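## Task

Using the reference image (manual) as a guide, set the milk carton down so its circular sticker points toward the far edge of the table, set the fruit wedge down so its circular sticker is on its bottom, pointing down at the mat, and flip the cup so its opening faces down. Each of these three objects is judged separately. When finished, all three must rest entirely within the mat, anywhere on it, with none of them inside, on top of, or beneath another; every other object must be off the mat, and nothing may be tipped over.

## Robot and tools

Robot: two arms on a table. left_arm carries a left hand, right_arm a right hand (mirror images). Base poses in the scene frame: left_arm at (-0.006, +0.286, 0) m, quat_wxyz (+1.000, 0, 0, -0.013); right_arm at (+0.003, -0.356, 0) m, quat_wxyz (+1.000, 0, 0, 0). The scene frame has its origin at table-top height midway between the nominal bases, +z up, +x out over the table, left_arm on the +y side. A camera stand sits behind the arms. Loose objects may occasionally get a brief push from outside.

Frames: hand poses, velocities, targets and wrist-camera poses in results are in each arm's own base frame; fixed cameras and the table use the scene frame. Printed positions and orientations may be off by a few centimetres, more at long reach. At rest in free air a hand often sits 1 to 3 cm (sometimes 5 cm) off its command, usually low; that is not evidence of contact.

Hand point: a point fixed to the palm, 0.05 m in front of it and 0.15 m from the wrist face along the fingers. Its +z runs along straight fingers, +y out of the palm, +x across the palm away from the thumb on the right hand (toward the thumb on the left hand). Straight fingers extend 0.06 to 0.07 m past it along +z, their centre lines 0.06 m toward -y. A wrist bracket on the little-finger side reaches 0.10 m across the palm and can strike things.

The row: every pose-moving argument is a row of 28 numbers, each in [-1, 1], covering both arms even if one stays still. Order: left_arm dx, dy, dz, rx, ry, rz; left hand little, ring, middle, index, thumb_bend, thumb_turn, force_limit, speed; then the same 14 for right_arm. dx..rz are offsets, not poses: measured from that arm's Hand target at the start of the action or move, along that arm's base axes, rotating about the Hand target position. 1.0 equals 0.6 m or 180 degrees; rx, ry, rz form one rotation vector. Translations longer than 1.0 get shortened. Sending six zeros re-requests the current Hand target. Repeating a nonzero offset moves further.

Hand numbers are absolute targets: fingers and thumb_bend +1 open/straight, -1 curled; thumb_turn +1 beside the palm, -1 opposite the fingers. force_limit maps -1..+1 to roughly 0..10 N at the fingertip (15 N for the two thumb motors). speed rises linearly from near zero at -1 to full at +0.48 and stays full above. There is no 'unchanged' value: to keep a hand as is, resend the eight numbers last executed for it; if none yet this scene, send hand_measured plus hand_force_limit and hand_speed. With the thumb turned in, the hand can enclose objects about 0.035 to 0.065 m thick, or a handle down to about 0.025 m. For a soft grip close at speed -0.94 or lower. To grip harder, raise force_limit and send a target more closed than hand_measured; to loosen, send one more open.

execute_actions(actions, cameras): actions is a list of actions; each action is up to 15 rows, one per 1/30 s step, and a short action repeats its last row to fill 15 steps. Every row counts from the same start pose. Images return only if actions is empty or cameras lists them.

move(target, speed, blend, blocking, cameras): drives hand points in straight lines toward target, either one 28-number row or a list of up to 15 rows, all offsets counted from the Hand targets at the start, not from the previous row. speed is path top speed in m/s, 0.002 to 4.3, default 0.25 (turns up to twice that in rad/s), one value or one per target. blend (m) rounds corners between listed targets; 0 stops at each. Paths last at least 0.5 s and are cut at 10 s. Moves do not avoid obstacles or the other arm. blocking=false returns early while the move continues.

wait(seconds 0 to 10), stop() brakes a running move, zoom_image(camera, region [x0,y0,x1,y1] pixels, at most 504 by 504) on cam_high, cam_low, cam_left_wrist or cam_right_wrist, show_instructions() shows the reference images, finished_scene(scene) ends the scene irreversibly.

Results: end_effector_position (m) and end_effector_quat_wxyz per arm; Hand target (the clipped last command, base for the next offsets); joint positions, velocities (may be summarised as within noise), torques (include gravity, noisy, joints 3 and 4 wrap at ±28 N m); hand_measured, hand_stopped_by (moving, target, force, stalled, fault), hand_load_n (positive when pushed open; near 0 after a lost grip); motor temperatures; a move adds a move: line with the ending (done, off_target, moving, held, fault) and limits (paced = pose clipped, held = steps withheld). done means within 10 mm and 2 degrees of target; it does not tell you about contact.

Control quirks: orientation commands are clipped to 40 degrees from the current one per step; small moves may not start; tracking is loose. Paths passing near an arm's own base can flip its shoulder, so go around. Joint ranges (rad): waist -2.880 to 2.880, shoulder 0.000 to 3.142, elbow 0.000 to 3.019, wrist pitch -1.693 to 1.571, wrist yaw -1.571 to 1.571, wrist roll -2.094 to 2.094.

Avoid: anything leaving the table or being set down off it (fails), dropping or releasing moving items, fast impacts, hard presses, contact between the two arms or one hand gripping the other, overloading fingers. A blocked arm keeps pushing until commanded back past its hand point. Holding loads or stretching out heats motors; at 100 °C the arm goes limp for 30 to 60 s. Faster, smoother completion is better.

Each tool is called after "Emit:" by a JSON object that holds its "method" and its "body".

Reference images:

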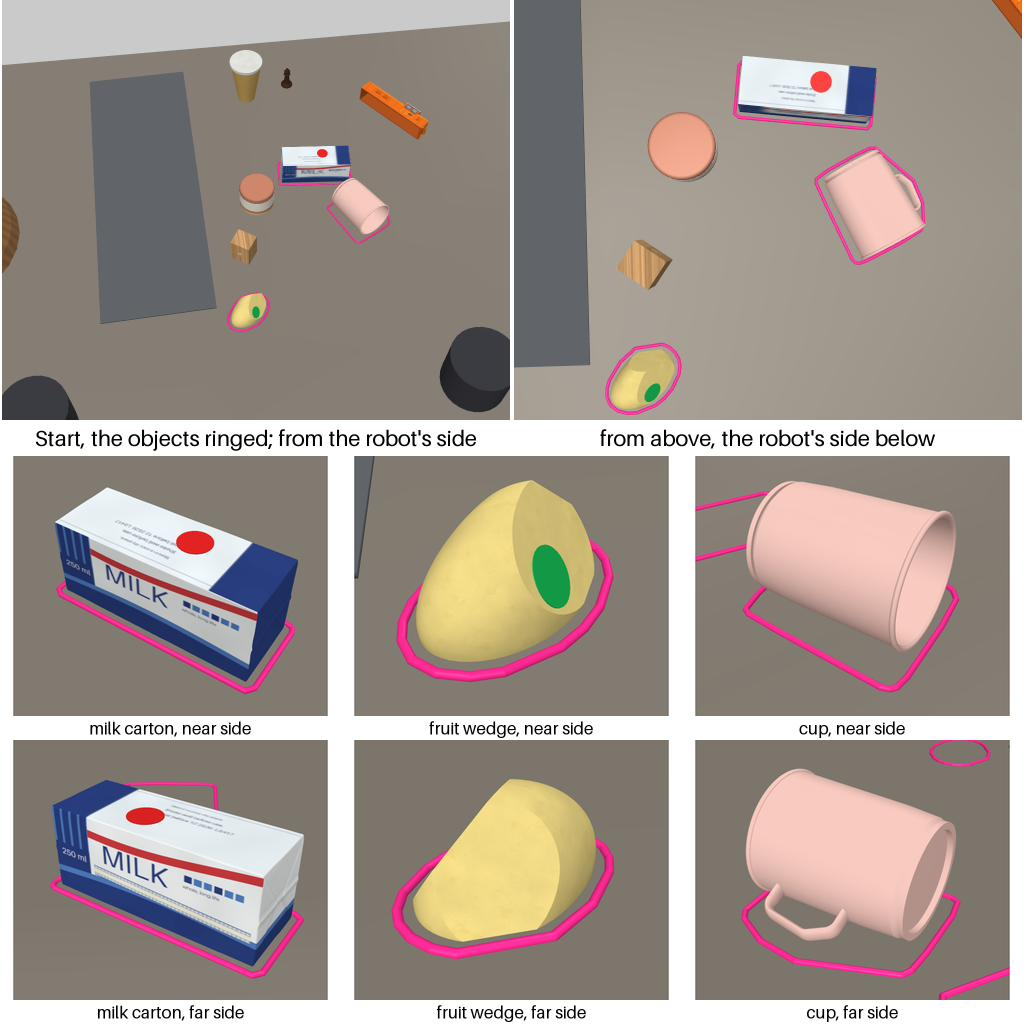

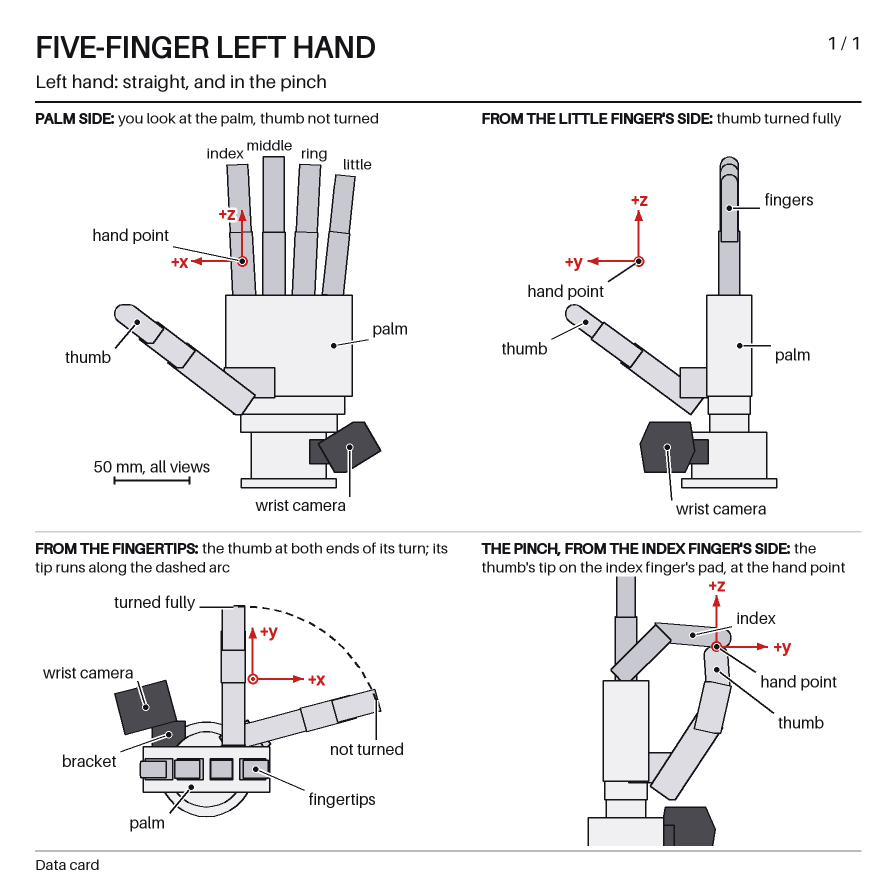

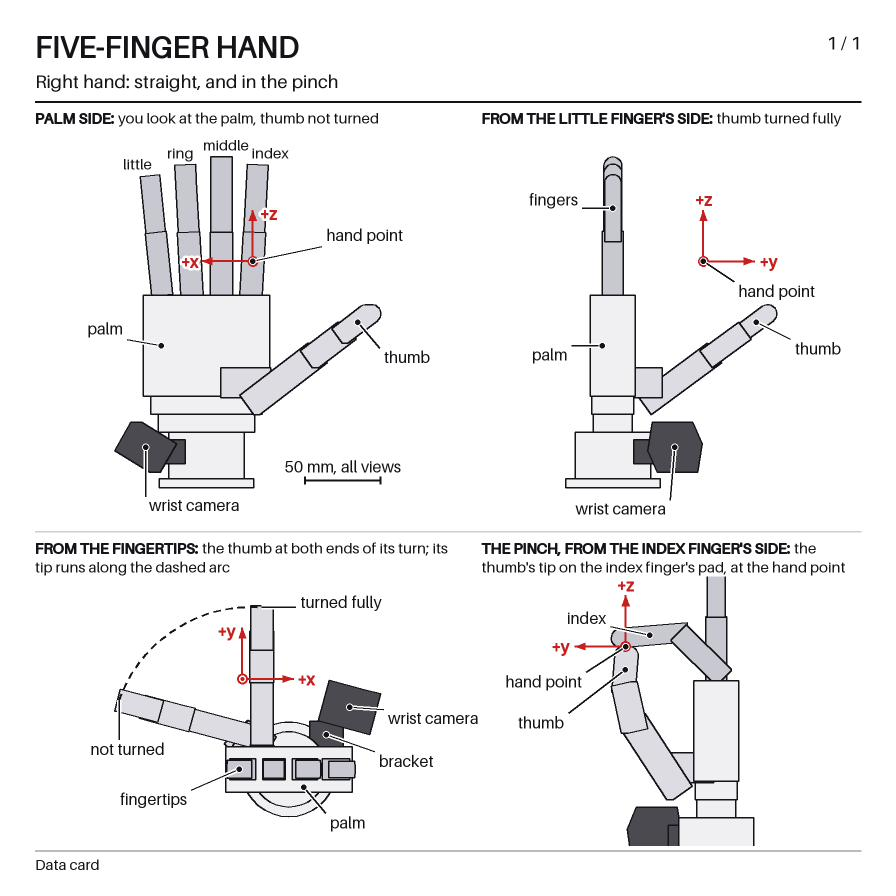

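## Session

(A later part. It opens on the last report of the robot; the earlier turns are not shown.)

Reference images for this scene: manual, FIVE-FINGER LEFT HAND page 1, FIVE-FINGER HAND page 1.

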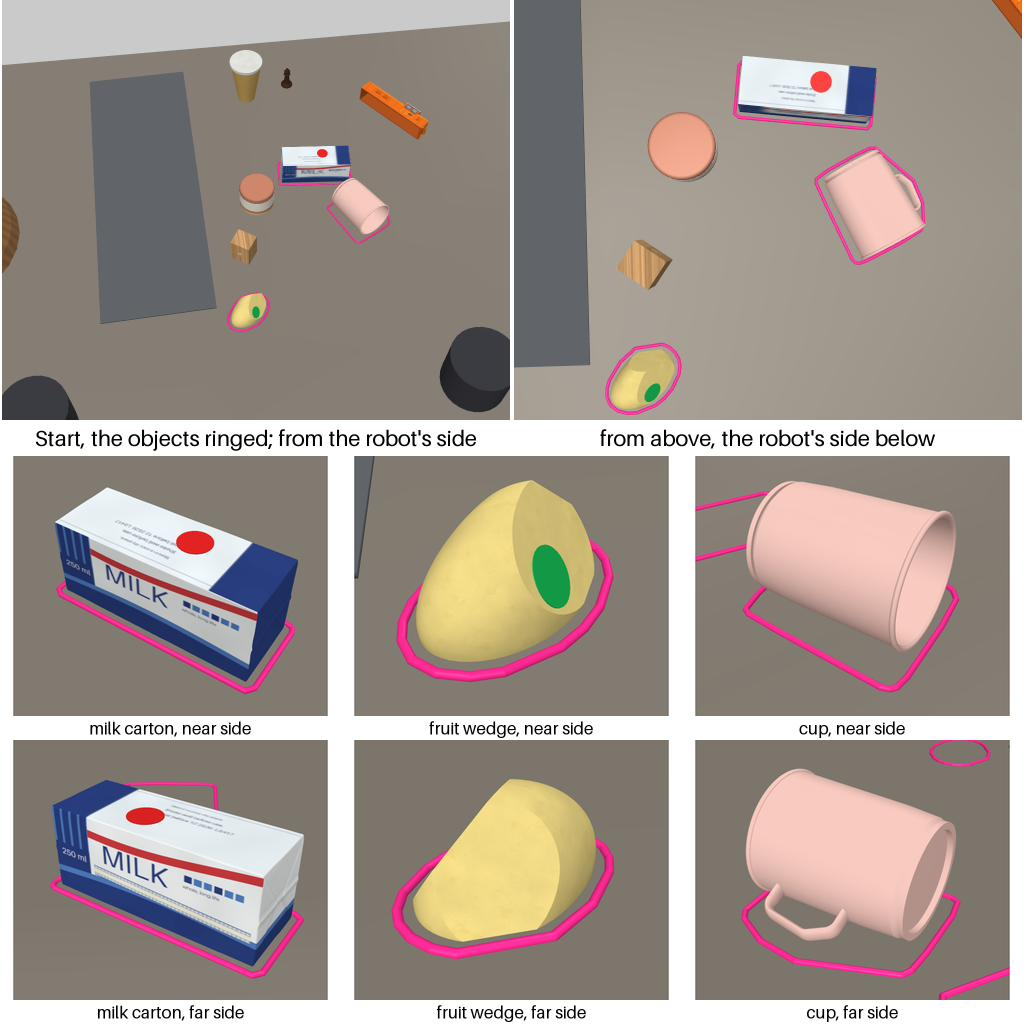

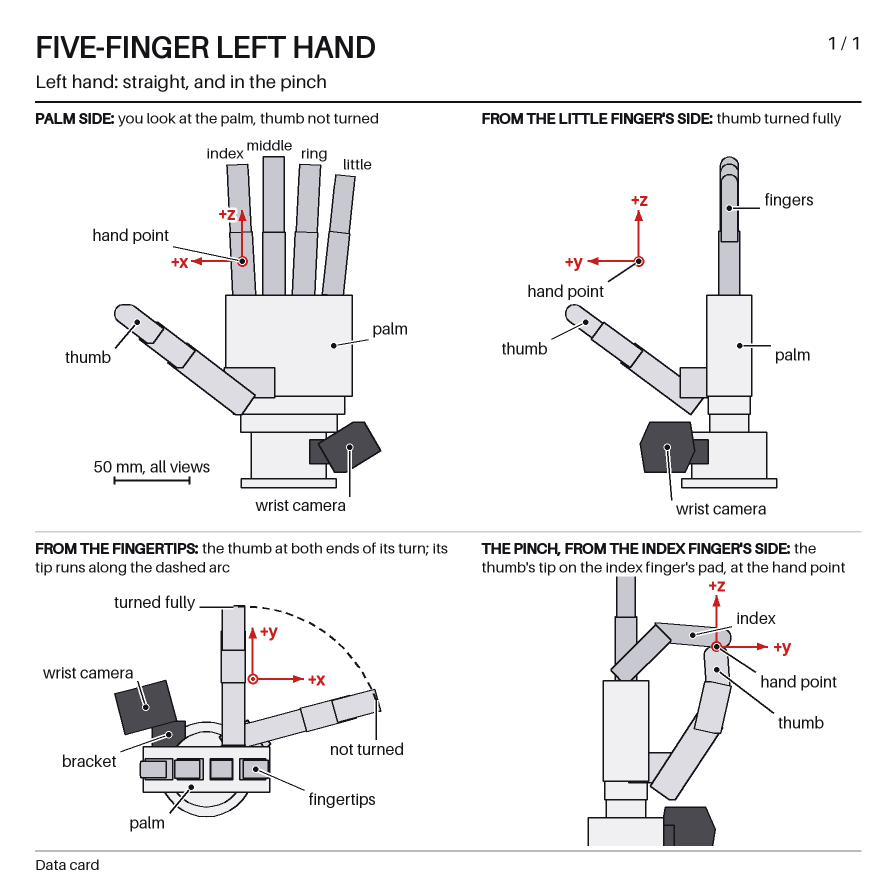

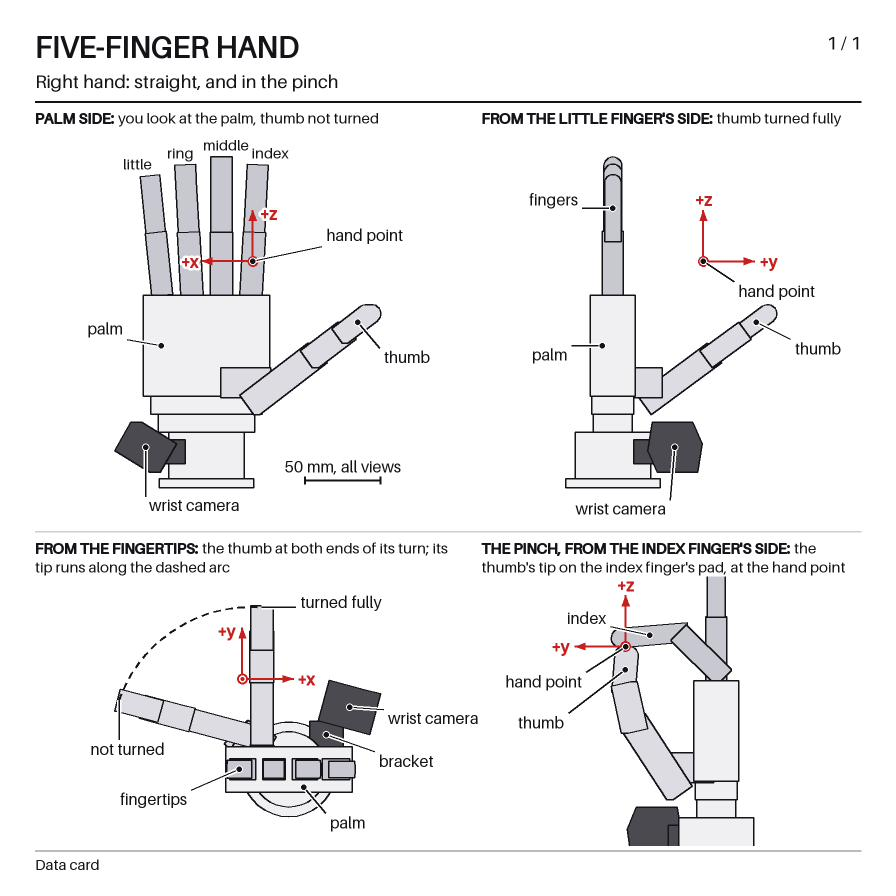

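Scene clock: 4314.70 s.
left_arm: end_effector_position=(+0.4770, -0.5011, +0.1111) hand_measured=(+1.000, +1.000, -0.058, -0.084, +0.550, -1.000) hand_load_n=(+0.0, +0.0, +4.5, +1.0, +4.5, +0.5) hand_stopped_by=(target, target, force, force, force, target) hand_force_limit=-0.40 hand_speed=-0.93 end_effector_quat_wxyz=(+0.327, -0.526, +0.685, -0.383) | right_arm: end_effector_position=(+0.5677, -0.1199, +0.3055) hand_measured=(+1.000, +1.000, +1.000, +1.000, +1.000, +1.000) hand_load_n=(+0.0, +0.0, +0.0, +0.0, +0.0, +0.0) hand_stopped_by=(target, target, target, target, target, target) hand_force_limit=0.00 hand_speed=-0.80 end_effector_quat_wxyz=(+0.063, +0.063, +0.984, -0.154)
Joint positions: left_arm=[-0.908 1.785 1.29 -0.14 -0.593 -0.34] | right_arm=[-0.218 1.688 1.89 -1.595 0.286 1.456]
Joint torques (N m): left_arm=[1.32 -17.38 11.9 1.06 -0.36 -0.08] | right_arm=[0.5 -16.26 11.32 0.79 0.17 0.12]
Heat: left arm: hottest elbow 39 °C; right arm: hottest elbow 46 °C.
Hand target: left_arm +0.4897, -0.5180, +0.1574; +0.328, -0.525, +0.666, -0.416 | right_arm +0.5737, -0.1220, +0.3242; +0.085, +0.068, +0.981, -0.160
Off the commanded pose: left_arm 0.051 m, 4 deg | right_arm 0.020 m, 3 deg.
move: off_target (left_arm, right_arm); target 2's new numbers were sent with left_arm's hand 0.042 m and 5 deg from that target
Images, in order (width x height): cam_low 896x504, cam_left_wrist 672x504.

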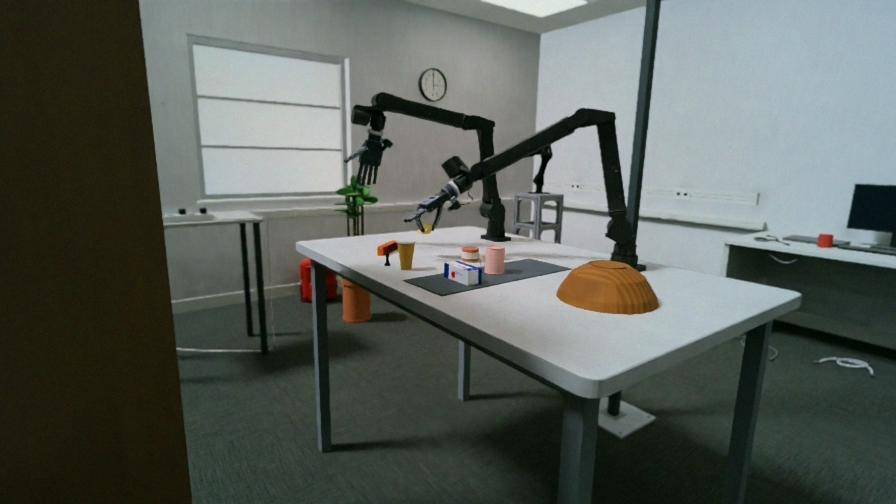

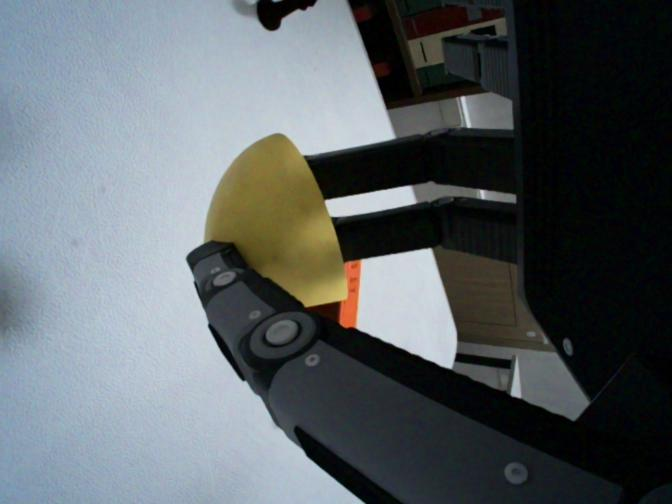

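Emit:
{"method": "move", "body": {"target": [-0.0412,-0.0483,-0.0123,0.4364,-0.2802,-0.1181,1,1,-0.33,-0.33,-0.13,-1,-0.4,-0.93,0,0,0,0,0,0,1,1,1,1,1,1,0,-0.8], "speed": 0.2, "cameras": ["cam_left_wrist","cam_low","cam_high"]}}

Emit:
{"method": "zoom_image", "body": {"camera": "cam_left_wrist", "region": [50, 80, 400, 340]}}

Emit:
{"method": "zoom_image", "body": {"camera": "cam_low", "region": [380, 180, 480, 260]}}

Emit:
{"method": "zoom_image", "body": {"camera": "cam_high", "region": [360, 250, 480, 350]}}

Scene clock: 4363.97 s.
left_arm: end_effector_position=(+0.4708, -0.5377, +0.1368) hand_measured=(+1.000, +1.000, -0.058, -0.084, +0.550, -1.000) hand_load_n=(+0.0, +0.0, +4.5, +1.0, +4.5, +1.0) hand_stopped_by=(target, target, force, force, force, target) hand_force_limit=-0.40 hand_speed=-0.93 end_effector_quat_wxyz=(+0.723, +0.118, +0.670, -0.122) | right_arm: end_effector_position=(+0.5677, -0.1199, +0.3055) hand_measured=(+1.000, +1.000, +1.000, +1.000, +1.000, +1.000) hand_load_n=(+0.0, +0.0, +0.0, +0.0, +0.0, +0.0) hand_stopped_by=(target, target, target, target, target, target) hand_force_limit=0.00 hand_speed=-0.80 end_effector_quat_wxyz=(+0.063, +0.063, +0.984, -0.154)
Joint positions: left_arm=[-1.104 2.072 1.232 0.943 -0.759 1.649] | right_arm=[-0.218 1.688 1.89 -1.595 0.286 1.456]
Joint torques (N m): left_arm=[0.32 -17.32 6.5 2.52 0.01 0.08] | right_arm=[0.5 -16.15 11.26 0.76 0.17 0.11]
Heat: left arm: hottest elbow 42 °C; right arm: hottest elbow 46 °C.
Hand target: left_arm +0.4650, -0.5470, +0.1501; +0.731, +0.120, +0.658, -0.133 | right_arm +0.5737, -0.1220, +0.3242; +0.085, +0.068, +0.981, -0.160
Off the commanded pose: left_arm 0.017 m, 2 deg | right_arm 0.020 m, 3 deg.
move: off_target (left_arm, right_arm)
Images, in order (width x height): cam_high 896x504, cam_low 896x504, cam_left_wrist 672x504.

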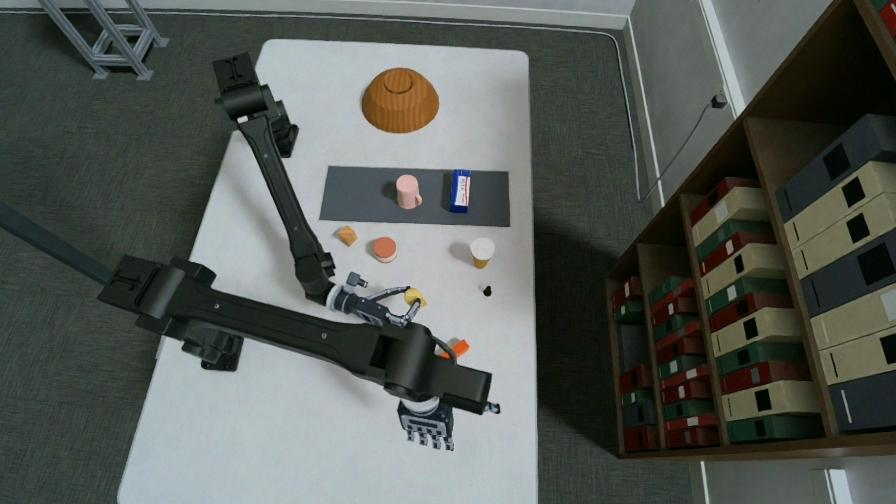

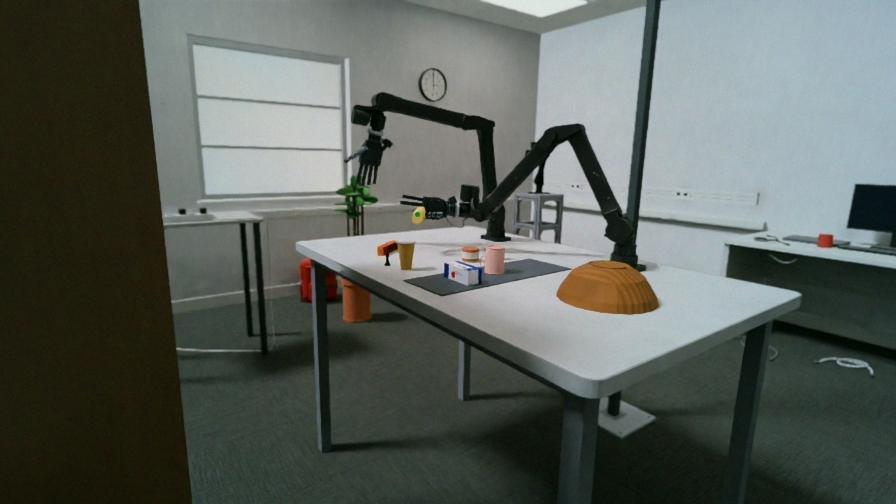

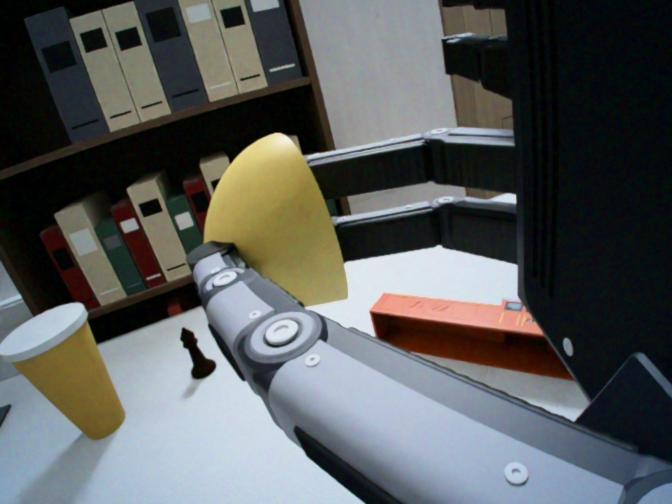

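Scaled by 1.440 from the camera's 672x504 image, which has a finer 960x720 frame.

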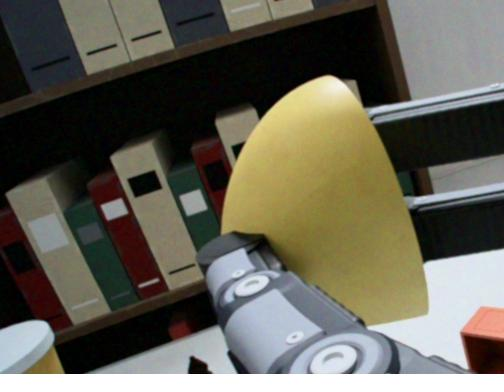

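Scaled by 5.040 from the camera's 896x504 image, which has a finer 1280x720 frame.

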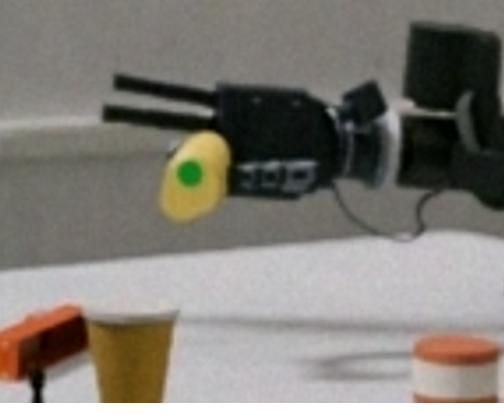

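Scaled by 4.200 from the camera's 896x504 image, which has a finer 1280x720 frame.

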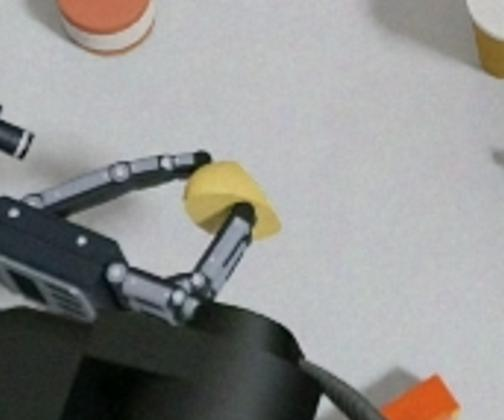

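Emit:
{"method": "move", "body": {"target": [[-0.0417,0.1617,0.1167,-0.1473,0.212,-0.0374,1,1,-0.33,-0.33,-0.13,-1,-0.4,-0.93,0,0,0,0,0,0,1,1,1,1,1,1,0,-0.8],[-0.2083,0.4283,0.1167,-0.2946,0.4239,-0.0747,1,1,-0.33,-0.33,-0.13,-1,-0.4,-0.93,0,0,0,0,0,0,1,1,1,1,1,1,0,-0.8],[-0.3083,0.6033,0,-0.2946,0.4239,-0.0747,1,1,-0.33,-0.33,-0.13,-1,-0.4,-0.93,0,0,0,0,0,0,1,1,1,1,1,1,0,-0.8]], "speed": [0.22,0.22,0.2], "blend": [0.04,0.04,0], "cameras": ["cam_left_wrist","cam_low","cam_high"]}}

Emit:
{"method": "zoom_image", "body": {"camera": "cam_left_wrist", "region": [50, 80, 400, 340]}}

Emit:
{"method": "zoom_image", "body": {"camera": "cam_low", "region": [440, 180, 560, 290]}}

Emit:
{"method": "zoom_image", "body": {"camera": "cam_high", "region": [310, 140, 430, 260]}}

Scene clock: 4450.20 s.
left_arm: end_effector_position=(+0.2759, -0.1859, +0.1389) hand_measured=(+1.000, +1.000, -0.058, -0.084, +0.550, -1.000) hand_load_n=(+0.0, +0.0, +4.5, +1.0, +4.5, +0.5) hand_stopped_by=(target, target, force, force, force, target) hand_force_limit=-0.40 hand_speed=-0.93 end_effector_quat_wxyz=(+0.132, -0.241, +0.819, -0.504) | right_arm: end_effector_position=(+0.5677, -0.1199, +0.3055) hand_measured=(+1.000, +1.000, +1.000, +1.000, +1.000, +1.000) hand_load_n=(+0.0, +0.0, -0.5, +0.0, +0.0, +0.0) hand_stopped_by=(target, target, target, target, target, target) hand_force_limit=0.00 hand_speed=-0.80 end_effector_quat_wxyz=(+0.063, +0.063, +0.984, -0.154)
Joint positions: left_arm=[-0.19 0.825 0.48 -0.31 0.723 0.441] | right_arm=[-0.218 1.688 1.89 -1.595 0.286 1.456]
Joint torques (N m): left_arm=[1.55 -3.49 8.75 0.99 0.36 0.01] | right_arm=[0.44 -16.21 11.29 0.76 0.18 0.11]
Heat: left arm: hottest elbow 36 °C; right arm: hottest elbow 46 °C.
Hand target: left_arm +0.2800, -0.1850, +0.1501; +0.144, -0.230, +0.816, -0.510 | right_arm +0.5737, -0.1220, +0.3242; +0.085, +0.068, +0.981, -0.160
Off the commanded pose: left_arm 0.012 m, 2 deg | right_arm 0.020 m, 3 deg.
move: off_target (left_arm, right_arm)
Images, in order (width x height): cam_high 896x504, cam_low 896x504, cam_left_wrist 672x504.

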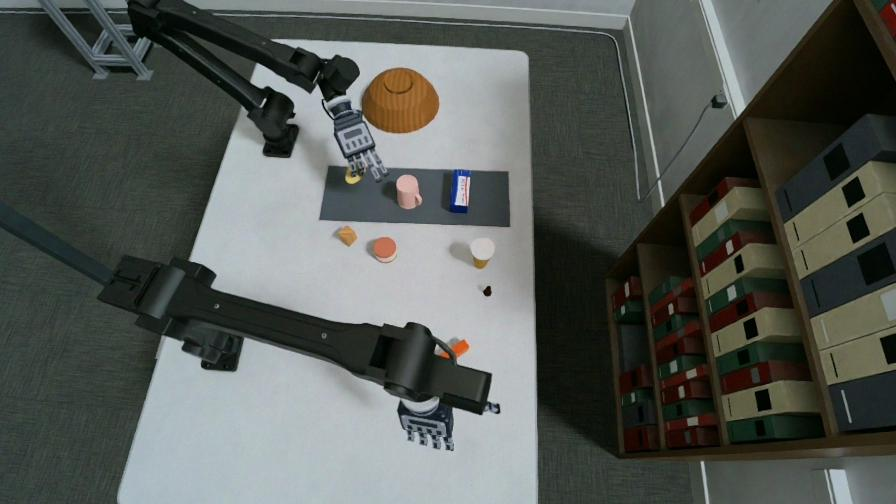

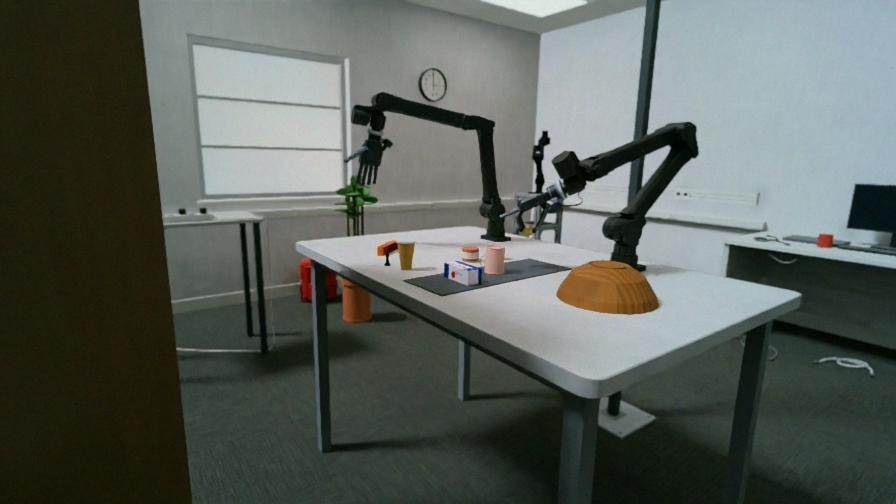

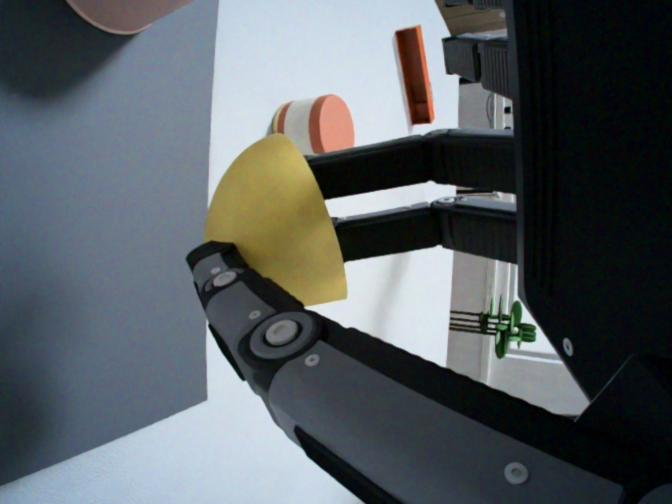

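Scaled by 1.440 from the camera's 672x504 image, which has a finer 960x720 frame.

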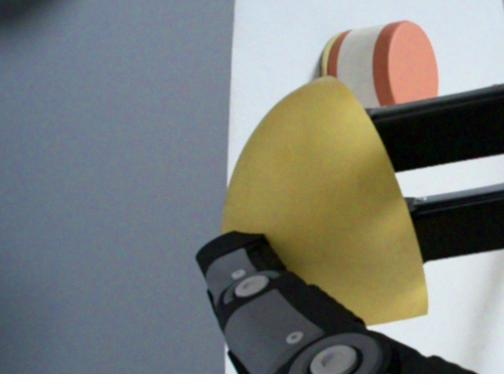

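Scaled by 4.200 from the camera's 896x504 image, which has a finer 1280x720 frame.

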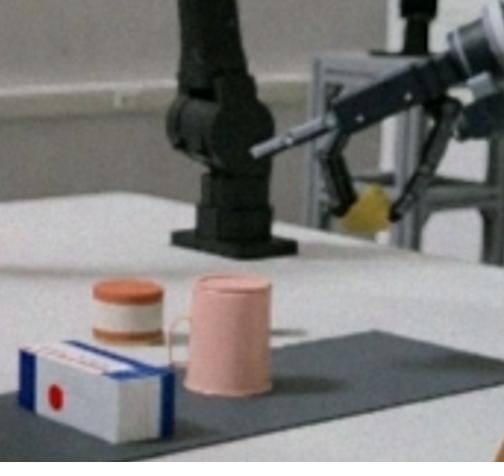

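Scaled by 4.200 from the camera's 896x504 image, which has a finer 1280x720 frame.

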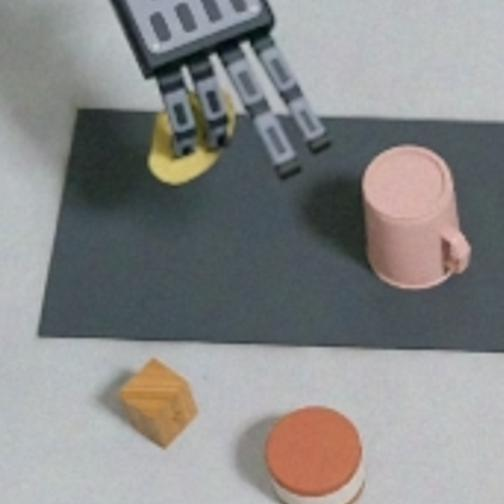

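Emit:
{"method": "move", "body": {"target": [0,0.025,-0.1,0,0,0,1,1,-0.33,-0.33,-0.13,-1,-0.4,-0.93,0,0,0,0,0,0,1,1,1,1,1,1,0,-0.8], "speed": 0.12, "cameras": ["cam_left_wrist","cam_low","cam_high"]}}

Emit:
{"method": "zoom_image", "body": {"camera": "cam_low", "region": [460, 200, 560, 290]}}

Emit:
{"method": "zoom_image", "body": {"camera": "cam_high", "region": [310, 140, 430, 260]}}

Scene clock: 4474.00 s.
left_arm: end_effector_position=(+0.2695, -0.1716, +0.0814) hand_measured=(+1.000, +1.000, -0.058, -0.084, +0.550, -1.000) hand_load_n=(+0.0, +0.0, +4.5, +1.0, +4.5, +0.5) hand_stopped_by=(target, target, force, force, force, target) hand_force_limit=-0.40 hand_speed=-0.93 end_effector_quat_wxyz=(+0.127, -0.239, +0.821, -0.502) | right_arm: end_effector_position=(+0.5677, -0.1199, +0.3055) hand_measured=(+1.000, +1.000, +1.000, +1.000, +1.000, +1.000) hand_load_n=(+0.0, +0.0, +0.0, +0.0, -0.5, +0.0) hand_stopped_by=(target, target, target, target, target, target) hand_force_limit=0.00 hand_speed=-0.80 end_effector_quat_wxyz=(+0.063, +0.063, +0.984, -0.154)
Joint positions: left_arm=[-0.131 0.916 0.363 -0.152 0.773 0.501] | right_arm=[-0.218 1.688 1.89 -1.595 0.286 1.456]
Joint torques (N m): left_arm=[1.67 -2.37 7.86 2.28 0.42 0.01] | right_arm=[0.44 -16.21 11.3 0.76 0.17 0.11]
Heat: left arm: hottest elbow 37 °C; right arm: hottest elbow 46 °C.
Hand target: left_arm +0.2800, -0.1700, +0.0901; +0.144, -0.230, +0.816, -0.510 | right_arm +0.5737, -0.1220, +0.3242; +0.085, +0.068, +0.981, -0.160
Off the commanded pose: left_arm 0.014 m, 2 deg | right_arm 0.020 m, 3 deg.
move: off_target (left_arm, right_arm)
Images, in order (width x height): cam_high 896x504, cam_low 896x504, cam_left_wrist 672x504.

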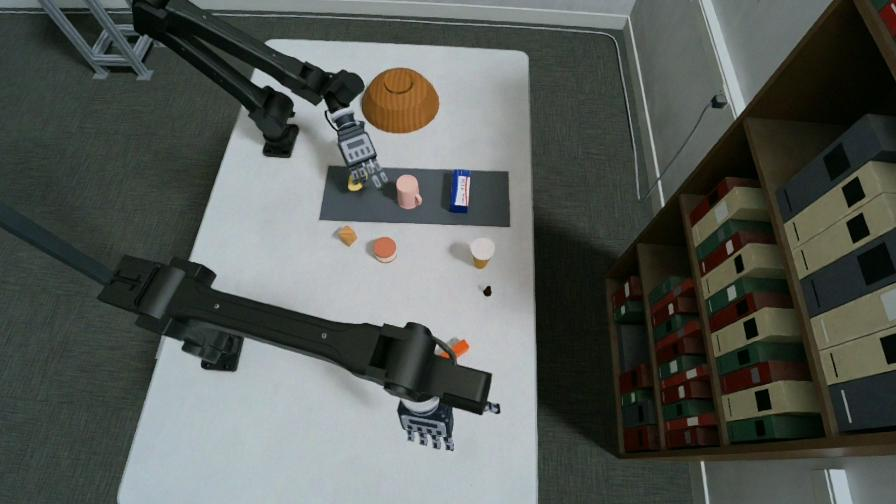

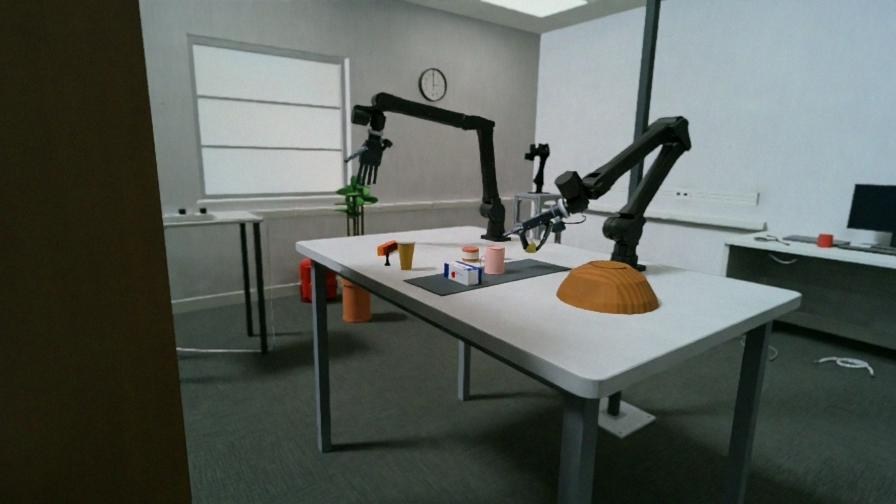

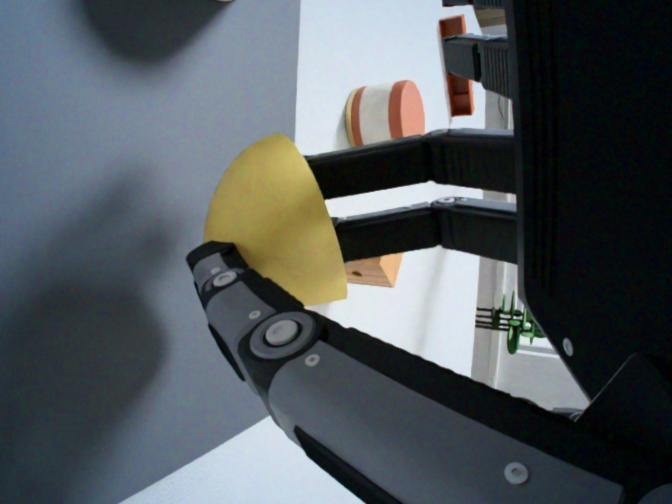

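Scaled by 5.040 from the camera's 896x504 image, which has a finer 1280x720 frame.

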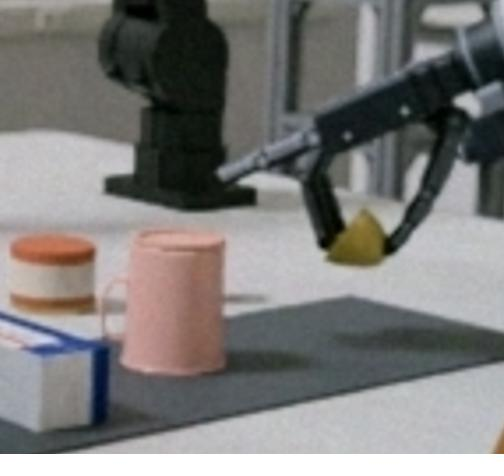

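Scaled by 4.200 from the camera's 896x504 image, which has a finer 1280x720 frame.

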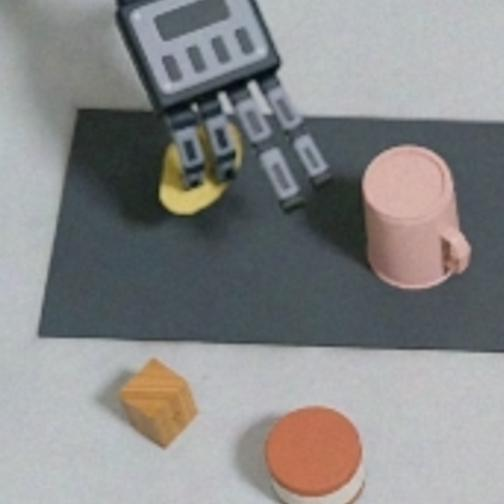

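Emit:
{"method": "move", "body": {"target": [0,0,-0.06,0,0,0,1,1,-0.33,-0.33,-0.13,-1,-0.4,-0.93,0,0,0,0,0,0,1,1,1,1,1,1,0,-0.8], "speed": 0.08, "cameras": ["cam_left_wrist","cam_low","cam_high"]}}

Emit:
{"method": "zoom_image", "body": {"camera": "cam_low", "region": [460, 200, 560, 290]}}

Scene clock: 4485.93 s.
left_arm: end_effector_position=(+0.2701, -0.1717, +0.0470) hand_measured=(+1.000, +1.000, -0.058, -0.084, +0.550, -1.000) hand_load_n=(+0.0, +0.0, +4.5, +1.0, +4.5, +0.5) hand_stopped_by=(target, target, force, force, force, target) hand_force_limit=-0.40 hand_speed=-0.93 end_effector_quat_wxyz=(+0.129, -0.236, +0.822, -0.503) | right_arm: end_effector_position=(+0.5677, -0.1199, +0.3055) hand_measured=(+1.000, +1.000, +1.000, +1.000, +1.000, +1.000) hand_load_n=(+0.0, +0.0, +0.0, +0.0, +0.0, +0.0) hand_stopped_by=(target, target, target, target, target, target) hand_force_limit=0.00 hand_speed=-0.80 end_effector_quat_wxyz=(+0.063, +0.063, +0.984, -0.154)
Joint positions: left_arm=[-0.131 1.026 0.303 0.021 0.775 0.506] | right_arm=[-0.218 1.688 1.89 -1.595 0.286 1.456]
Joint torques (N m): left_arm=[1.61 -2.96 6.99 2.22 0.42 -0.02] | right_arm=[0.38 -16.15 11.29 0.77 0.17 0.11]
Heat: left arm: hottest elbow 37 °C; right arm: hottest elbow 46 °C.
Hand target: left_arm +0.2800, -0.1700, +0.0541; +0.144, -0.230, +0.816, -0.510 | right_arm +0.5737, -0.1220, +0.3242; +0.085, +0.068, +0.981, -0.160
Off the commanded pose: left_arm 0.012 m, 2 deg | right_arm 0.020 m, 3 deg.
move: off_target (left_arm, right_arm)
Images, in order (width x height): cam_high 896x504, cam_low 896x504, cam_left_wrist 672x504.

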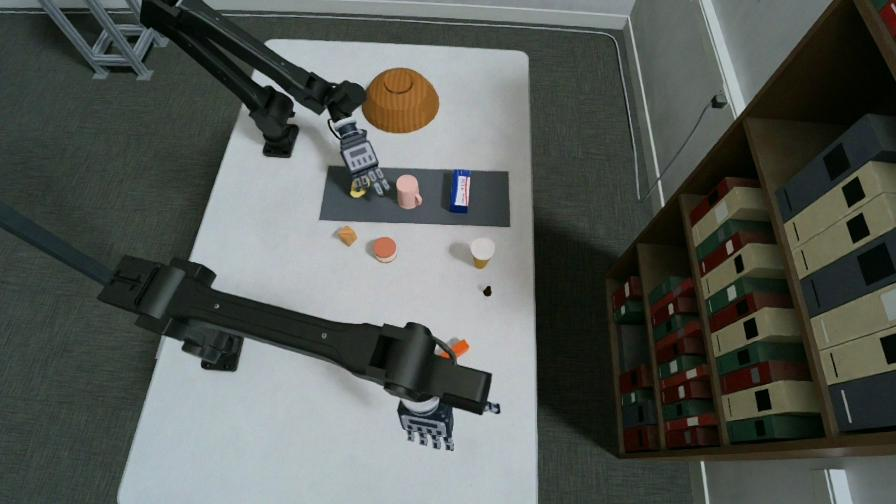

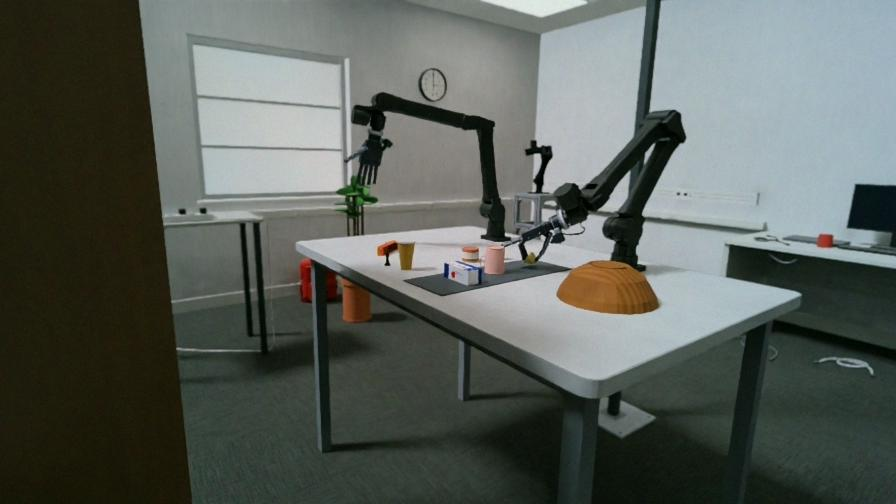

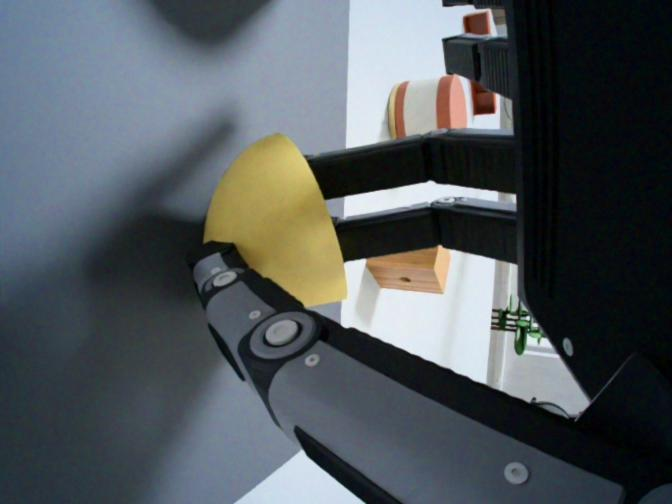

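Scaled by 5.040 from the camera's 896x504 image, which has a finer 1280x720 frame.

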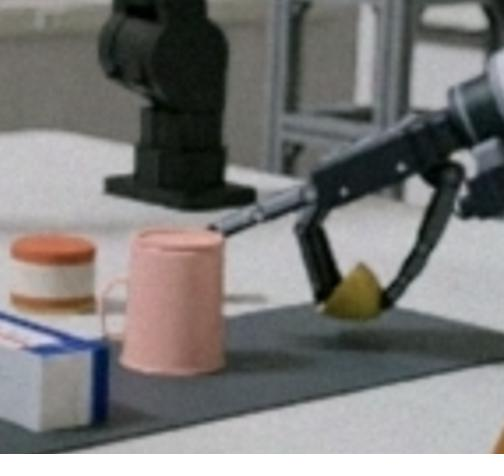

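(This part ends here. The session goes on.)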